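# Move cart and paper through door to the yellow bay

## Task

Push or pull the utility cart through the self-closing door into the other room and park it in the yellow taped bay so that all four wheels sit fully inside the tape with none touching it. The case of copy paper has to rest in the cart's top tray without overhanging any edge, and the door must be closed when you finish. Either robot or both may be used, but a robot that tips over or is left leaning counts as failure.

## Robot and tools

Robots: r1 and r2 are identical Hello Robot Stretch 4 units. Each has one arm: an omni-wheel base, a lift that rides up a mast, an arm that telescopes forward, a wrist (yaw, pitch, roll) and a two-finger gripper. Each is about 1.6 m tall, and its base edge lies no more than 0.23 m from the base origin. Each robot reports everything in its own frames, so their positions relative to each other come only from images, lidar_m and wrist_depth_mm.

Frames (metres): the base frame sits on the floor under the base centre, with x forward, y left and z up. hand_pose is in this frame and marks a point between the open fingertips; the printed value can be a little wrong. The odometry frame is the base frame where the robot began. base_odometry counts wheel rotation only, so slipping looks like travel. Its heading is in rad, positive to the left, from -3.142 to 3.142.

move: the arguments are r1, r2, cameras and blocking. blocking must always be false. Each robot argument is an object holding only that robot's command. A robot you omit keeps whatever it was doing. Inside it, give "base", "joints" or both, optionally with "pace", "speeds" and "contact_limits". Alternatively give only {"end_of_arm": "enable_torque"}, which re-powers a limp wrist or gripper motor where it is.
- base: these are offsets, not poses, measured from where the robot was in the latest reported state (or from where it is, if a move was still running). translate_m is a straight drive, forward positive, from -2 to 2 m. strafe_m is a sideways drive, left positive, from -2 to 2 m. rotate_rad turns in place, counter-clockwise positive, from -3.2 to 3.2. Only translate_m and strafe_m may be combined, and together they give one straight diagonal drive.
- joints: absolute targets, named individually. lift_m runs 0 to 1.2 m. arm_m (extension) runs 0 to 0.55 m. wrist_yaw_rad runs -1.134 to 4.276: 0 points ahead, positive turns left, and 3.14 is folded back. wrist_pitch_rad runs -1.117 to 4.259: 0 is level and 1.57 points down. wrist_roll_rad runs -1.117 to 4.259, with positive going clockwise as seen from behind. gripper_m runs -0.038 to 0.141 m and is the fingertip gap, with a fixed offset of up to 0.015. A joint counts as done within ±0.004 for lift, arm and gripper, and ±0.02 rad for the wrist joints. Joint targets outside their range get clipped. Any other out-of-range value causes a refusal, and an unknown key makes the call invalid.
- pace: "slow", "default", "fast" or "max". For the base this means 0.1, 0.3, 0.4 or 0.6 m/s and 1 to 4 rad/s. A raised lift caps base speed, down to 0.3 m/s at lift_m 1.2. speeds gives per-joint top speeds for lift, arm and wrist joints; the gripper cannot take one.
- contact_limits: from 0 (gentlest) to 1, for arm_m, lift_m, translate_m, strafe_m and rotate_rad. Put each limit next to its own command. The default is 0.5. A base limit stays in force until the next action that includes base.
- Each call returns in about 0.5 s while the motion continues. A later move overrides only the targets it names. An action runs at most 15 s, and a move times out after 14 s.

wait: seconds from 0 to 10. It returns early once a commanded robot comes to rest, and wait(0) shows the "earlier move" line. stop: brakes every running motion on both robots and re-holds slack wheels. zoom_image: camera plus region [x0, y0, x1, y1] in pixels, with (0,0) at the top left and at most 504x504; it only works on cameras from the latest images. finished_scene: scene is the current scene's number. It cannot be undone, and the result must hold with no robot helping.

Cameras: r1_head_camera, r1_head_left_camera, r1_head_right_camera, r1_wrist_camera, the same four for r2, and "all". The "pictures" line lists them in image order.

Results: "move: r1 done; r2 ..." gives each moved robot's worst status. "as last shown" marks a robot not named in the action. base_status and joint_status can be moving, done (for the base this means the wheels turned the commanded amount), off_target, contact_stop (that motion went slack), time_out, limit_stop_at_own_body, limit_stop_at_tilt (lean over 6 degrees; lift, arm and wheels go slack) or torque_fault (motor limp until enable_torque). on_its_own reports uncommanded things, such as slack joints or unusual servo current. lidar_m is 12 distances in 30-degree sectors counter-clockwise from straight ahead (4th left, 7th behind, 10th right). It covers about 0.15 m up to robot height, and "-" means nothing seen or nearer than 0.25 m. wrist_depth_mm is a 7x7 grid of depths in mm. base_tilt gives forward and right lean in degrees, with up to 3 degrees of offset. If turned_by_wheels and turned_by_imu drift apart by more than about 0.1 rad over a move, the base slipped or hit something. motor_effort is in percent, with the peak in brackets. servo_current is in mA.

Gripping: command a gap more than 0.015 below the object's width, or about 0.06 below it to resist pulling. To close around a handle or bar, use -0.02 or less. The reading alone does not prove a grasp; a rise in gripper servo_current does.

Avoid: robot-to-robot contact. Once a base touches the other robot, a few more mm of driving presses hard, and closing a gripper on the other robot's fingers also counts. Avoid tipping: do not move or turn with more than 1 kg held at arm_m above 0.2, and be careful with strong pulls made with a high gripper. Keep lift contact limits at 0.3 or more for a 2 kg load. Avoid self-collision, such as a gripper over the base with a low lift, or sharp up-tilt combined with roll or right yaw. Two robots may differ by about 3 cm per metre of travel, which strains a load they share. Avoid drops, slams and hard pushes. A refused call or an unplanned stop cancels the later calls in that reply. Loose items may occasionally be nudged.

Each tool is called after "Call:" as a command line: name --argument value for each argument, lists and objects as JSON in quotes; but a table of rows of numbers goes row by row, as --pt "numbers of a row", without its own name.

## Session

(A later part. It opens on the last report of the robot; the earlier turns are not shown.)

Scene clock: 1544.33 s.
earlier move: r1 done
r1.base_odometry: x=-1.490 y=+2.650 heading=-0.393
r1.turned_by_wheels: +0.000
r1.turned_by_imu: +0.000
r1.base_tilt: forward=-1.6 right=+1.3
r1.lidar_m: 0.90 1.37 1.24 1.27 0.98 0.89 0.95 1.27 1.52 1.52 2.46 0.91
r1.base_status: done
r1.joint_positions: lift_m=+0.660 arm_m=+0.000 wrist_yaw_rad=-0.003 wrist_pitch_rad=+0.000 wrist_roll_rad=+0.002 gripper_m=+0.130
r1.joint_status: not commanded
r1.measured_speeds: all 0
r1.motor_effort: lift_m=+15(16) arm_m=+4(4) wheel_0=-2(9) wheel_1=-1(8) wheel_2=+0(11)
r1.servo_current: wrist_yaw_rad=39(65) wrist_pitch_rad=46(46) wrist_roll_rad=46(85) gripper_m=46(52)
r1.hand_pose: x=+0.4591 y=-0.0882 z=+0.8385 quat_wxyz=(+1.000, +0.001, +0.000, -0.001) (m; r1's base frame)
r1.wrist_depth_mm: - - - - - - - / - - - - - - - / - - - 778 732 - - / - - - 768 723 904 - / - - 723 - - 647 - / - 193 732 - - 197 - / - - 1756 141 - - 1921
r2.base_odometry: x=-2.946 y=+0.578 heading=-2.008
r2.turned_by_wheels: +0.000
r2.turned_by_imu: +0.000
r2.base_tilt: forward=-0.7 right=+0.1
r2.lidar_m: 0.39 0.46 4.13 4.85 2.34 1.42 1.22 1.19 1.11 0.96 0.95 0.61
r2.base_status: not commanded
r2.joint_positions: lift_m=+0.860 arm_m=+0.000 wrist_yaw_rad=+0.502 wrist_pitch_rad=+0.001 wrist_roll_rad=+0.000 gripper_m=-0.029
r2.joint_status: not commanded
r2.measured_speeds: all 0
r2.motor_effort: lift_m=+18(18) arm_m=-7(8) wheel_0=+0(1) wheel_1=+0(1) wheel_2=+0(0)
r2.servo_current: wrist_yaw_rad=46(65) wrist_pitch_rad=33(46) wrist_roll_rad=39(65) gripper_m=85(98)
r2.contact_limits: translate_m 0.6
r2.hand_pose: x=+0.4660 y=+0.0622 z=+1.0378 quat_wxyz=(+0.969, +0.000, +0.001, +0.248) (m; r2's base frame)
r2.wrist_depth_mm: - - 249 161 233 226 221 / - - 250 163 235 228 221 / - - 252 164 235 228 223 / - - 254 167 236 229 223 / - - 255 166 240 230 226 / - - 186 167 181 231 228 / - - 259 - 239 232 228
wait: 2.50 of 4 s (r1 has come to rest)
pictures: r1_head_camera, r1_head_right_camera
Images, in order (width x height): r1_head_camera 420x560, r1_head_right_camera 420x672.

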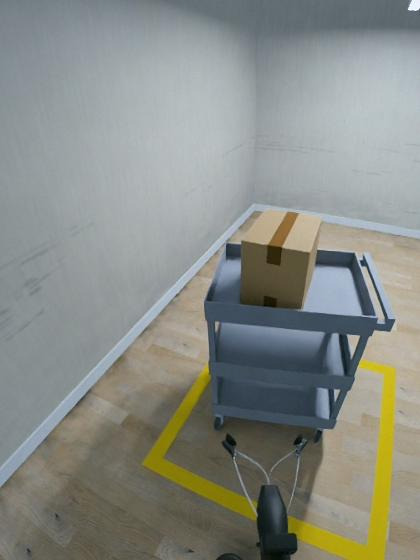

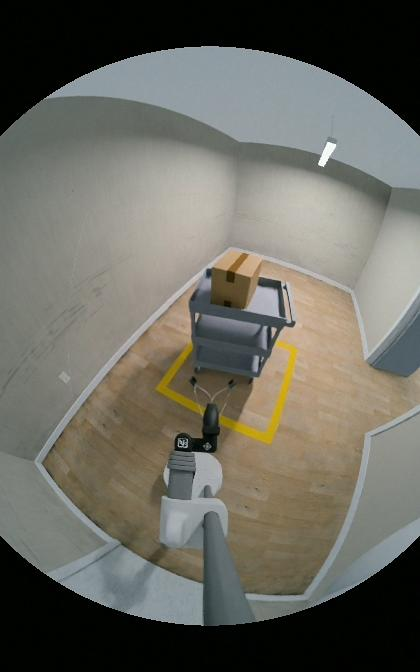

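Call:
move --r1 '{"base":{"translate_m":0.3,"strafe_m":0.6}}' --blocking false --cameras '[]'

Call:
wait --seconds 5 --cameras '[]'

Call:
move --r1 '{"base":{"rotate_rad":-0.6}}' --blocking false --cameras '[]'

Call:
wait --seconds 3 --cameras '["r1_head_camera","r1_head_right_camera"]'

Scene clock: 1558.50 s.
move: r1 moving
r1.base_odometry: x=-1.466 y=+2.671 heading=-0.393
r1.turned_by_wheels: +0.000
r1.turned_by_imu: +0.000
r1.base_tilt: forward=-1.6 right=+1.3
r1.lidar_m: 0.89 1.32 1.22 1.26 1.03 0.89 0.96 1.25 1.57 1.59 2.48 0.89
r1.base_status: translate_m moving; strafe_m moving
r1.joint_positions: lift_m=+0.660 arm_m=+0.000 wrist_yaw_rad=-0.003 wrist_pitch_rad=+0.000 wrist_roll_rad=+0.002 gripper_m=+0.130
r1.joint_status: not commanded
r1.measured_speeds: translate_m=+0.056 strafe_m=+0.109 rotate_rad=+0.002 lift_m=+0.000 arm_m=+0.000 wrist_yaw_rad=+0.000 wrist_pitch_rad=+0.000 wrist_roll_rad=+0.000
r1.motor_effort: lift_m=+15(16) arm_m=+4(4) wheel_0=-6(9) wheel_1=+9(11) wheel_2=-5(6)
r1.servo_current: wrist_yaw_rad=59(59) wrist_pitch_rad=33(39) wrist_roll_rad=46(59) gripper_m=39(46)
r1.hand_pose: x=+0.4591 y=-0.0882 z=+0.8385 quat_wxyz=(+1.000, +0.001, +0.000, -0.001) (m; r1's base frame)
r1.wrist_depth_mm: - - - - - - - / - - - - - - - / - - - 759 715 - - / - - - 768 707 1060 - / - - 723 - - 647 627 / - 193 715 - - 196 - / - - 1756 141 - - 1921
r2: as last shown
r2.lidar_m: 0.41 0.45 4.20 4.85 2.36 1.42 1.21 1.22 1.08 0.97 0.98 0.62
r2.motor_effort: lift_m=+18(18) arm_m=-7(8) wheel_0=+0(1) wheel_1=+0(0) wheel_2=+0(0)
r2.servo_current: wrist_yaw_rad=46(59) wrist_pitch_rad=39(46) wrist_roll_rad=46(52) gripper_m=91(91)
r2.contact_limits: translate_m 0.6
r2.wrist_depth_mm: - - 249 162 233 226 220 / - - 250 163 234 227 222 / - - 252 163 236 229 224 / - - 252 167 236 229 224 / - - 255 166 238 231 224 / - - 185 167 181 231 226 / - - 258 - 240 230 228
pictures: none
No camera images: "cameras" was empty.

Scene clock: 1561.73 s.
earlier move: r1 done
r1.base_odometry: x=-0.983 y=+3.089 heading=-0.393
r1.turned_by_wheels: +0.000
r1.turned_by_imu: +0.004
r1.base_tilt: forward=-1.6 right=+1.2
r1.lidar_m: 0.95 0.63 0.58 0.59 0.78 0.96 0.97 1.27 2.19 2.25 0.88 0.83
r1.base_status: done
r1.joint_positions: lift_m=+0.660 arm_m=+0.000 wrist_yaw_rad=-0.003 wrist_pitch_rad=+0.000 wrist_roll_rad=+0.002 gripper_m=+0.130
r1.joint_status: not commanded
r1.measured_speeds: all 0
r1.motor_effort: lift_m=+15(16) arm_m=+4(4) wheel_0=-3(9) wheel_1=+1(11) wheel_2=+0(6)
r1.servo_current: wrist_yaw_rad=59(65) wrist_pitch_rad=46(52) wrist_roll_rad=46(72) gripper_m=46(52)
r1.hand_pose: x=+0.4591 y=-0.0882 z=+0.8385 quat_wxyz=(+1.000, +0.001, +0.000, -0.001) (m; r1's base frame)
r1.wrist_depth_mm: 549 - - - - - - / 549 - - - - - - / 549 - - - - - - / 544 - - - - - - / 554 - - - - - - / 554 193 - - 211 196 - / 554 - - 141 1921 1863 -
r2.base_odometry: x=-2.946 y=+0.578 heading=-2.008
r2.turned_by_wheels: +0.000
r2.turned_by_imu: +0.000
r2.base_tilt: forward=-0.6 right=+0.0
r2.lidar_m: 0.38 0.47 4.17 4.84 2.42 1.44 1.21 1.20 1.12 0.96 0.97 0.61
r2.base_status: not commanded
r2.joint_positions: lift_m=+0.860 arm_m=+0.000 wrist_yaw_rad=+0.502 wrist_pitch_rad=+0.001 wrist_roll_rad=+0.000 gripper_m=-0.029
r2.joint_status: not commanded
r2.measured_speeds: all 0
r2.motor_effort: lift_m=+18(19) arm_m=-7(8) wheel_0=+0(1) wheel_1=+0(1) wheel_2=+0(1)
r2.servo_current: wrist_yaw_rad=46(65) wrist_pitch_rad=46(52) wrist_roll_rad=46(65) gripper_m=85(91)
r2.contact_limits: translate_m 0.6
r2.hand_pose: x=+0.4660 y=+0.0622 z=+1.0378 quat_wxyz=(+0.969, +0.000, +0.001, +0.248) (m; r2's base frame)
r2.wrist_depth_mm: - - 249 162 233 225 220 / - - 251 163 235 227 222 / - - 252 163 236 228 223 / - - 254 167 237 230 225 / - - 254 166 240 231 226 / - - 186 167 182 232 227 / - - 258 - 240 232 228
wait: 3.23 of 5 s (r1 has come to rest)
pictures: none
No camera images: "cameras" was empty.

Scene clock: 1562.23 s.
move: r1 moving
r1.base_odometry: x=-0.983 y=+3.089 heading=-0.646
r1.turned_by_wheels: -0.252
r1.turned_by_imu: -0.253
r1.base_tilt: forward=-1.6 right=+1.3
r1.lidar_m: 1.21 0.73 0.58 0.58 0.65 0.98 0.97 1.06 1.77 2.19 1.13 0.83
r1.base_status: rotate_rad moving
r1.joint_positions: lift_m=+0.660 arm_m=+0.000 wrist_yaw_rad=-0.002 wrist_pitch_rad=+0.000 wrist_roll_rad=+0.002 gripper_m=+0.130
r1.joint_status: not commanded
r1.measured_speeds: translate_m=-0.001 strafe_m=+0.000 rotate_rad=-0.975 lift_m=+0.000 arm_m=+0.000 wrist_yaw_rad=+0.000 wrist_pitch_rad=+0.000 wrist_roll_rad=+0.000
r1.motor_effort: lift_m=+15(16) arm_m=+4(4) wheel_0=+8(8) wheel_1=+8(8) wheel_2=+7(7)
r1.servo_current: wrist_yaw_rad=33(65) wrist_pitch_rad=39(52) wrist_roll_rad=52(52) gripper_m=39(46)
r1.hand_pose: x=+0.4591 y=-0.0881 z=+0.8385 quat_wxyz=(+1.000, +0.001, +0.000, -0.001) (m; r1's base frame)
r1.wrist_depth_mm: - - - - - - - / - - - - - - 603 / - - - - - - 615 / - - - - - 820 603 / - - - - - 544 530 / - 193 - - - 204 - / - - - 150 1921 - -
r2: as last shown
r2.lidar_m: 0.38 0.49 4.14 4.81 2.33 1.41 1.20 1.23 1.12 0.96 0.96 0.60
r2.motor_effort: lift_m=+18(18) arm_m=-7(7) wheel_0=+0(1) wheel_1=+0(0) wheel_2=+0(0)
r2.servo_current: wrist_yaw_rad=52(59) wrist_pitch_rad=46(46) wrist_roll_rad=52(52) gripper_m=91(91)
r2.contact_limits: translate_m 0.6
r2.wrist_depth_mm: - - 248 161 234 226 220 / - - 250 163 234 228 222 / - - 252 163 236 229 223 / - - 253 167 237 229 224 / - - 256 166 238 230 225 / - - 186 167 181 232 227 / - - 258 - 239 231 228
pictures: none
No camera images: "cameras" was empty.

Scene clock: 1563.13 s.
earlier move: r1 done
r1.base_odometry: x=-0.983 y=+3.089 heading=-0.993
r1.turned_by_wheels: -0.347
r1.turned_by_imu: -0.349
r1.base_tilt: forward=-1.6 right=+1.3
r1.lidar_m: 0.84 1.02 0.65 0.59 0.58 0.74 0.96 0.97 1.21 2.18 2.21 0.94
r1.base_status: done
r1.joint_positions: lift_m=+0.660 arm_m=+0.000 wrist_yaw_rad=-0.002 wrist_pitch_rad=+0.000 wrist_roll_rad=+0.002 gripper_m=+0.130
r1.joint_status: not commanded
r1.measured_speeds: all 0
r1.motor_effort: lift_m=+15(16) arm_m=+4(4) wheel_0=+0(8) wheel_1=+2(8) wheel_2=+1(7)
r1.servo_current: wrist_yaw_rad=39(65) wrist_pitch_rad=39(52) wrist_roll_rad=52(59) gripper_m=46(46)
r1.hand_pose: x=+0.4591 y=-0.0881 z=+0.8385 quat_wxyz=(+1.000, +0.001, +0.000, -0.001) (m; r1's base frame)
r1.wrist_depth_mm: - - - - - - - / - - - - - - - / - - - 768 768 - - / - - - 750 768 - - / - - - 640 - - - / - 211 - - 210 188 - / - 1863 1863 142 - - 1863
r2.base_odometry: x=-2.946 y=+0.578 heading=-2.008
r2.turned_by_wheels: +0.000
r2.turned_by_imu: +0.000
r2.base_tilt: forward=-0.6 right=+0.1
r2.lidar_m: 0.40 0.47 4.16 4.84 2.38 1.40 1.22 1.22 1.13 0.96 0.96 0.62
r2.base_status: not commanded
r2.joint_positions: lift_m=+0.860 arm_m=+0.000 wrist_yaw_rad=+0.502 wrist_pitch_rad=+0.001 wrist_roll_rad=+0.000 gripper_m=-0.029
r2.joint_status: not commanded
r2.measured_speeds: all 0
r2.motor_effort: lift_m=+18(18) arm_m=-7(8) wheel_0=+0(1) wheel_1=+0(1) wheel_2=+0(1)
r2.servo_current: wrist_yaw_rad=33(65) wrist_pitch_rad=39(46) wrist_roll_rad=46(52) gripper_m=91(98)
r2.contact_limits: translate_m 0.6
r2.hand_pose: x=+0.4660 y=+0.0622 z=+1.0378 quat_wxyz=(+0.969, +0.000, +0.001, +0.248) (m; r2's base frame)
r2.wrist_depth_mm: - - 249 162 233 225 220 / - - 251 163 236 227 222 / - - 252 164 236 228 223 / - - 254 167 236 229 224 / - - 257 166 239 231 225 / - - 186 167 181 231 227 / - - 258 - 239 230 228
wait: 0.90 of 3 s (r1 has come to rest)
pictures: r1_head_camera, r1_head_right_camera
Images, in order (width x height): r1_head_camera 420x560, r1_head_right_camera 420x672.

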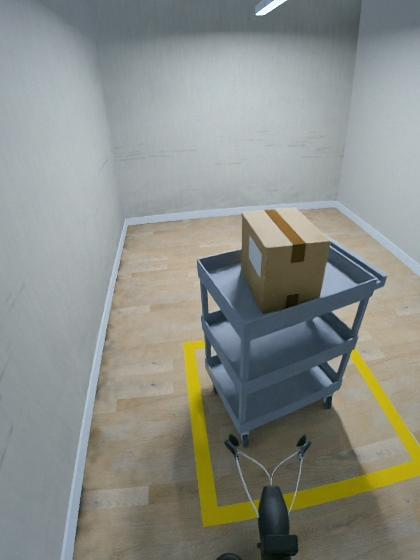

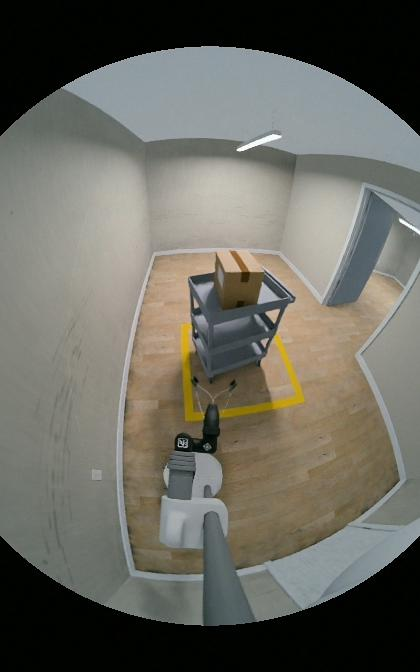

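Call:
move --r2 '{"base":{"translate_m":0.2,"strafe_m":0.08},"joints":{"wrist_yaw_rad":0.48},"speeds":{"wrist_yaw_rad":0.08},"pace":"slow","contact_limits":{"translate_m":0.5}}' --blocking false --cameras '[]'

Call:
wait --seconds 5 --cameras '["r2_head_camera"]'

Scene clock: 1568.17 s.
move: r2 moving
r1: as last shown
r1.turned_by_wheels: +0.000
r1.turned_by_imu: +0.000
r1.lidar_m: 0.83 1.03 0.66 0.56 0.59 0.72 0.95 0.97 1.22 2.18 2.21 0.96
r1.motor_effort: lift_m=+15(16) arm_m=+4(4) wheel_0=+1(1) wheel_1=+2(2) wheel_2=+1(2)
r1.servo_current: wrist_yaw_rad=39(59) wrist_pitch_rad=46(52) wrist_roll_rad=65(65) gripper_m=39(46)
r1.wrist_depth_mm: - - - - - - - / - - - - - - - / - - - 778 768 - - / - - - 750 778 - - / - - - 627 - - - / - 210 - - 210 189 - / - 1863 1863 142 - - 1921
r2.base_odometry: x=-2.947 y=+0.565 heading=-2.007
r2.turned_by_wheels: +0.001
r2.turned_by_imu: +0.001
r2.base_tilt: forward=-0.6 right=+0.0
r2.lidar_m: 0.40 0.46 4.17 4.84 2.38 1.42 1.24 1.24 1.11 0.96 0.97 0.59
r2.base_status: translate_m moving; strafe_m moving
r2.joint_positions: lift_m=+0.860 arm_m=+0.000 wrist_yaw_rad=+0.495 wrist_pitch_rad=+0.001 wrist_roll_rad=+0.000 gripper_m=-0.029
r2.joint_status: wrist_yaw_rad moving
r2.measured_speeds: translate_m=+0.049 strafe_m=+0.019 rotate_rad=+0.001 lift_m=+0.000 arm_m=+0.000 wrist_yaw_rad=+0.000 wrist_pitch_rad=+0.000 wrist_roll_rad=+0.000
r2.motor_effort: lift_m=+18(18) arm_m=-7(8) wheel_0=+7(8) wheel_1=+7(7) wheel_2=-4(6)
r2.servo_current: wrist_yaw_rad=39(104) wrist_pitch_rad=39(39) wrist_roll_rad=46(52) gripper_m=85(91)
r2.contact_limits: translate_m 0.5
r2.hand_pose: x=+0.4664 y=+0.0602 z=+1.0378 quat_wxyz=(+0.969, +0.000, +0.001, +0.245) (m; r2's base frame)
r2.wrist_depth_mm: - - 249 162 231 224 218 / - - 251 164 234 225 220 / - - 253 164 235 227 222 / - - 252 167 236 229 222 / - - 256 165 237 229 224 / - - 186 166 181 230 225 / - - 258 - 239 230 226
pictures: none
No camera images: "cameras" was empty.

Scene clock: 1571.03 s.
earlier move: r2 done
r1.base_odometry: x=-0.983 y=+3.089 heading=-0.993
r1.turned_by_wheels: +0.000
r1.turned_by_imu: +0.000
r1.base_tilt: forward=-1.6 right=+1.3
r1.lidar_m: 0.80 1.05 0.65 0.58 0.59 0.76 0.98 0.97 1.21 2.18 2.21 0.93
r1.base_status: not commanded
r1.joint_positions: lift_m=+0.660 arm_m=+0.000 wrist_yaw_rad=-0.002 wrist_pitch_rad=+0.000 wrist_roll_rad=+0.002 gripper_m=+0.130
r1.joint_status: not commanded
r1.measured_speeds: all 0
r1.motor_effort: lift_m=+15(16) arm_m=+4(4) wheel_0=+1(1) wheel_1=+2(2) wheel_2=+1(2)
r1.servo_current: wrist_yaw_rad=52(72) wrist_pitch_rad=46(52) wrist_roll_rad=39(65) gripper_m=39(52)
r1.hand_pose: x=+0.4591 y=-0.0881 z=+0.8385 quat_wxyz=(+1.000, +0.001, +0.000, -0.001) (m; r1's base frame)
r1.wrist_depth_mm: - - - - - - - / - - - - - - - / - - - 768 778 - - / - - - 750 778 - - / - - - 640 - - - / - 209 - - 210 189 - / - 1863 1863 141 - - 1863
r2.base_odometry: x=-2.958 y=+0.363 heading=-2.008
r2.turned_by_wheels: +0.000
r2.turned_by_imu: +0.002
r2.base_tilt: forward=-0.6 right=+0.1
r2.lidar_m: 0.41 3.30 3.95 4.81 2.75 1.64 1.43 1.43 1.14 0.99 0.88 0.54
r2.base_status: done
r2.joint_positions: lift_m=+0.860 arm_m=+0.000 wrist_yaw_rad=+0.488 wrist_pitch_rad=+0.001 wrist_roll_rad=+0.000 gripper_m=-0.029
r2.joint_status: all done
r2.measured_speeds: all 0
r2.motor_effort: lift_m=+18(19) arm_m=-7(8) wheel_0=+5(13) wheel_1=+3(9) wheel_2=+0(6)
r2.servo_current: wrist_yaw_rad=52(104) wrist_pitch_rad=39(52) wrist_roll_rad=33(59) gripper_m=85(91)
r2.contact_limits: translate_m 0.5
r2.hand_pose: x=+0.4668 y=+0.0580 z=+1.0378 quat_wxyz=(+0.970, +0.000, +0.001, +0.242) (m; r2's base frame)
r2.wrist_depth_mm: - - - 162 224 207 196 / - - - 163 226 207 197 / - - - 164 227 209 198 / - - - 166 228 211 199 / - - - 167 229 212 200 / - - 186 166 180 213 201 / - - - - 229 208 202
wait: 2.87 of 5 s (r2 has come to rest)
pictures: r2_head_camera
Images, in order (width x height): r2_head_camera 420x560.

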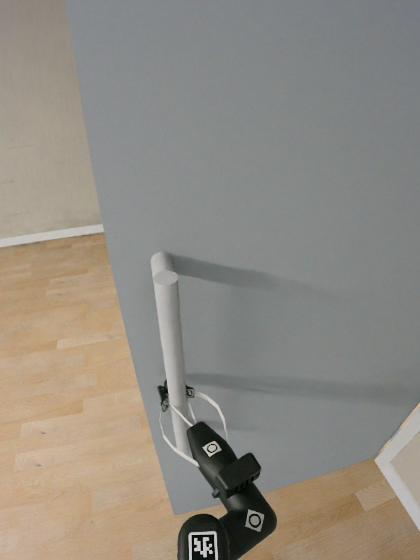

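Call:
move --r2 '{"base":{"translate_m":0.22,"strafe_m":0.06},"joints":{"wrist_yaw_rad":0.36},"speeds":{"wrist_yaw_rad":0.08},"pace":"slow","contact_limits":{"translate_m":0.5}}' --blocking false --cameras '[]'

Call:
wait --seconds 5 --cameras '["r2_head_camera"]'

Scene clock: 1577.23 s.
move: r2 moving
r1: as last shown
r1.lidar_m: 0.83 1.06 0.64 0.58 0.58 0.75 0.96 0.95 1.20 2.20 2.17 0.93
r1.motor_effort: lift_m=+15(16) arm_m=+4(4) wheel_0=+0(1) wheel_1=+2(2) wheel_2=+1(1)
r1.servo_current: wrist_yaw_rad=65(65) wrist_pitch_rad=39(46) wrist_roll_rad=39(78) gripper_m=39(46)
r1.wrist_depth_mm: - - - - - - - / - - - - - - - / - - - 768 768 - - / - - - 750 778 - - / - - - 627 - - - / - 211 - - 210 189 - / - 1921 1863 142 - - 1863
r2.base_odometry: x=-2.960 y=+0.350 heading=-2.007
r2.turned_by_wheels: +0.001
r2.turned_by_imu: +0.002
r2.base_tilt: forward=-0.6 right=+0.0
r2.lidar_m: 0.40 3.32 3.91 4.82 2.76 1.65 1.42 1.44 1.17 0.99 0.85 0.54
r2.base_status: translate_m moving; strafe_m moving
r2.joint_positions: lift_m=+0.860 arm_m=+0.000 wrist_yaw_rad=+0.463 wrist_pitch_rad=+0.001 wrist_roll_rad=+0.000 gripper_m=-0.029
r2.joint_status: wrist_yaw_rad moving
r2.measured_speeds: translate_m=+0.050 strafe_m=+0.014 rotate_rad=+0.003 lift_m=+0.000 arm_m=+0.000 wrist_yaw_rad=-0.058 wrist_pitch_rad=+0.000 wrist_roll_rad=+0.000
r2.motor_effort: lift_m=+18(19) arm_m=-7(8) wheel_0=+10(12) wheel_1=+7(7) wheel_2=-5(6)
r2.servo_current: wrist_yaw_rad=78(117) wrist_pitch_rad=39(46) wrist_roll_rad=39(59) gripper_m=85(91)
r2.contact_limits: translate_m 0.5
r2.hand_pose: x=+0.4682 y=+0.0507 z=+1.0378 quat_wxyz=(+0.973, +0.000, +0.001, +0.230) (m; r2's base frame)
r2.wrist_depth_mm: - - - 162 223 206 196 / - - - 164 225 207 197 / - - - 164 226 209 198 / - - - 167 228 210 199 / - - - 165 229 212 200 / - - 186 167 182 212 202 / - - - - 229 208 202
pictures: none
No camera images: "cameras" was empty.

Scene clock: 1580.27 s.
earlier move: r2 done
r1.base_odometry: x=-0.983 y=+3.089 heading=-0.993
r1.turned_by_wheels: +0.000
r1.turned_by_imu: +0.000
r1.base_tilt: forward=-1.6 right=+1.3
r1.lidar_m: 0.84 1.06 0.65 0.58 0.59 0.75 0.96 0.96 1.19 2.18 2.20 0.96
r1.base_status: not commanded
r1.joint_positions: lift_m=+0.660 arm_m=+0.000 wrist_yaw_rad=-0.002 wrist_pitch_rad=+0.000 wrist_roll_rad=+0.002 gripper_m=+0.130
r1.joint_status: not commanded
r1.measured_speeds: all 0
r1.motor_effort: lift_m=+15(16) arm_m=+4(4) wheel_0=+1(1) wheel_1=+2(2) wheel_2=+1(2)
r1.servo_current: wrist_yaw_rad=46(72) wrist_pitch_rad=39(52) wrist_roll_rad=46(78) gripper_m=39(52)
r1.hand_pose: x=+0.4591 y=-0.0881 z=+0.8385 quat_wxyz=(+1.000, +0.001, +0.000, -0.001) (m; r1's base frame)
r1.wrist_depth_mm: - - - - - - - / - - - - - - - / - - - 768 768 - - / - - - 750 778 - - / - - - 634 - - - / - 211 - - 209 189 - / - 1921 1863 141 - - 1921
r2.base_odometry: x=-2.996 y=+0.139 heading=-2.007
r2.turned_by_wheels: -0.001
r2.turned_by_imu: +0.002
r2.base_tilt: forward=-0.6 right=+0.1
r2.lidar_m: 0.41 3.11 3.66 4.82 3.16 1.91 1.63 1.63 1.14 0.99 0.66 0.49
r2.base_status: done
r2.joint_positions: lift_m=+0.860 arm_m=+0.000 wrist_yaw_rad=+0.365 wrist_pitch_rad=+0.001 wrist_roll_rad=+0.000 gripper_m=-0.029
r2.joint_status: all done
r2.measured_speeds: all 0
r2.motor_effort: lift_m=+18(19) arm_m=-7(8) wheel_0=+2(16) wheel_1=+2(8) wheel_2=+0(6)
r2.servo_current: wrist_yaw_rad=46(306) wrist_pitch_rad=46(52) wrist_roll_rad=39(59) gripper_m=85(98)
r2.contact_limits: translate_m 0.5
r2.hand_pose: x=+0.4717 y=+0.0211 z=+1.0378 quat_wxyz=(+0.983, +0.000, +0.001, +0.181) (m; r2's base frame)
r2.wrist_depth_mm: - - - 162 220 198 185 / - - - 164 222 199 186 / - - - 165 222 202 187 / - - - 165 225 202 189 / - - - 167 226 204 - / - - 184 167 180 205 190 / - - - - 225 196 190
wait: 3.03 of 5 s (r2 has come to rest)
pictures: r2_head_camera
Images, in order (width x height): r2_head_camera 420x560.

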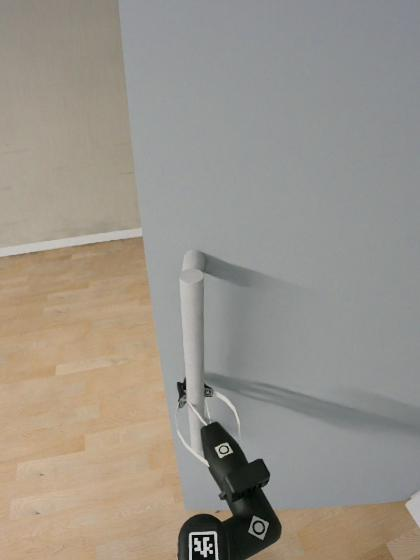

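Call:
move --r2 '{"base":{"translate_m":0.21,"strafe_m":0.09},"joints":{"wrist_yaw_rad":0.22},"speeds":{"wrist_yaw_rad":0.08},"pace":"slow","contact_limits":{"translate_m":0.5}}' --blocking false --cameras '[]'

Call:
wait --seconds 5 --cameras '["r2_head_camera"]'

Scene clock: 1586.13 s.
move: r2 moving
r1: as last shown
r1.base_tilt: forward=-1.6 right=+1.2
r1.lidar_m: 0.81 1.03 0.65 0.57 0.59 0.73 0.96 0.98 1.19 2.18 2.19 0.94
r1.motor_effort: lift_m=+15(16) arm_m=+3(4) wheel_0=+1(1) wheel_1=+2(2) wheel_2=+1(1)
r1.servo_current: wrist_yaw_rad=33(59) wrist_pitch_rad=46(46) wrist_roll_rad=46(65) gripper_m=46(46)
r1.wrist_depth_mm: - - - - - - - / - - - - - - - / - - - 778 778 - - / - - - 750 778 - - / - - - 634 - - - / - 211 - - 210 187 - / - 1921 1863 142 - - 1921
r2.base_odometry: x=-2.997 y=+0.125 heading=-2.007
r2.turned_by_wheels: +0.000
r2.turned_by_imu: +0.001
r2.base_tilt: forward=-0.6 right=+0.0
r2.lidar_m: 0.40 3.08 3.64 4.81 3.20 1.92 1.66 1.67 1.17 0.99 0.66 0.49
r2.base_status: translate_m moving; strafe_m moving
r2.joint_positions: lift_m=+0.860 arm_m=+0.000 wrist_yaw_rad=+0.335 wrist_pitch_rad=+0.001 wrist_roll_rad=+0.000 gripper_m=-0.029
r2.joint_status: wrist_yaw_rad moving
r2.measured_speeds: translate_m=+0.050 strafe_m=+0.021 rotate_rad=-0.001 lift_m=+0.000 arm_m=+0.000 wrist_yaw_rad=-0.076 wrist_pitch_rad=+0.000 wrist_roll_rad=+0.000
r2.motor_effort: lift_m=+19(19) arm_m=-7(7) wheel_0=+2(6) wheel_1=+6(8) wheel_2=-6(6)
r2.servo_current: wrist_yaw_rad=46(72) wrist_pitch_rad=39(46) wrist_roll_rad=26(59) gripper_m=91(98)
r2.contact_limits: translate_m 0.5
r2.hand_pose: x=+0.4722 y=+0.0121 z=+1.0378 quat_wxyz=(+0.986, +0.000, +0.001, +0.167) (m; r2's base frame)
r2.wrist_depth_mm: - - - 161 220 200 186 / - - - 162 221 200 187 / - - - 164 224 202 189 / - - - 166 224 203 189 / - - - 167 226 204 - / - - 186 167 179 205 191 / - - - - 226 200 193
pictures: none
No camera images: "cameras" was empty.

Scene clock: 1589.13 s.
earlier move: r2 off_target
r1.base_odometry: x=-0.983 y=+3.089 heading=-0.993
r1.turned_by_wheels: +0.000
r1.turned_by_imu: +0.000
r1.base_tilt: forward=-1.6 right=+1.3
r1.lidar_m: 0.84 1.05 0.63 0.58 0.58 0.74 0.96 0.97 1.20 2.17 2.19 0.95
r1.base_status: not commanded
r1.joint_positions: lift_m=+0.660 arm_m=+0.000 wrist_yaw_rad=-0.002 wrist_pitch_rad=+0.000 wrist_roll_rad=+0.002 gripper_m=+0.130
r1.joint_status: not commanded
r1.measured_speeds: all 0
r1.motor_effort: lift_m=+15(16) arm_m=+4(4) wheel_0=+1(1) wheel_1=+2(2) wheel_2=+1(2)
r1.servo_current: wrist_yaw_rad=46(65) wrist_pitch_rad=46(52) wrist_roll_rad=46(65) gripper_m=46(52)
r1.hand_pose: x=+0.4591 y=-0.0881 z=+0.8385 quat_wxyz=(+1.000, +0.001, +0.000, -0.001) (m; r1's base frame)
r1.wrist_depth_mm: - - - - - - - / - - - - - - - / - - - 768 778 - - / - - - 750 768 - - / - - - 634 - - - / - 211 - - 209 189 - / - 1756 1921 141 - - 1983
r2.base_odometry: x=-3.004 y=-0.090 heading=-2.010
r2.turned_by_wheels: -0.003
r2.turned_by_imu: -0.032
r2.base_tilt: forward=-0.6 right=+0.2
r2.lidar_m: 0.41 2.87 3.33 4.77 3.84 2.20 1.87 1.86 1.21 1.00 0.55 0.48
r2.base_status: done
r2.joint_positions: lift_m=+0.860 arm_m=+0.000 wrist_yaw_rad=+0.197 wrist_pitch_rad=+0.001 wrist_roll_rad=+0.000 gripper_m=-0.029
r2.joint_status: wrist_yaw_rad off_target (ended at +0.197, target +0.220)
r2.measured_speeds: all 0
r2.on_its_own: wrist_yaw_rad is at rest, and its servo_current (143 mA) is outside its rest range (0 to 104 mA)
r2.motor_effort: lift_m=+18(19) arm_m=-7(8) wheel_0=-20(22) wheel_1=-1(8) wheel_2=-13(16)
r2.servo_current: wrist_yaw_rad=143(150) wrist_pitch_rad=39(46) wrist_roll_rad=33(59) gripper_m=85(98)
r2.contact_limits: translate_m 0.5
r2.hand_pose: x=+0.4710 y=-0.0293 z=+1.0378 quat_wxyz=(+0.995, +0.000, +0.001, +0.098) (m; r2's base frame)
r2.wrist_depth_mm: - - - 251 216 204 192 / - - - 250 163 206 193 / - - - 255 218 208 194 / - - - 254 163 208 195 / - - - 256 222 210 196 / - - - 181 171 205 197 / - - 159 - 224 214 -
wait: 3.00 of 5 s (r2 has come to rest)
pictures: r2_head_camera
Images, in order (width x height): r2_head_camera 420x560.

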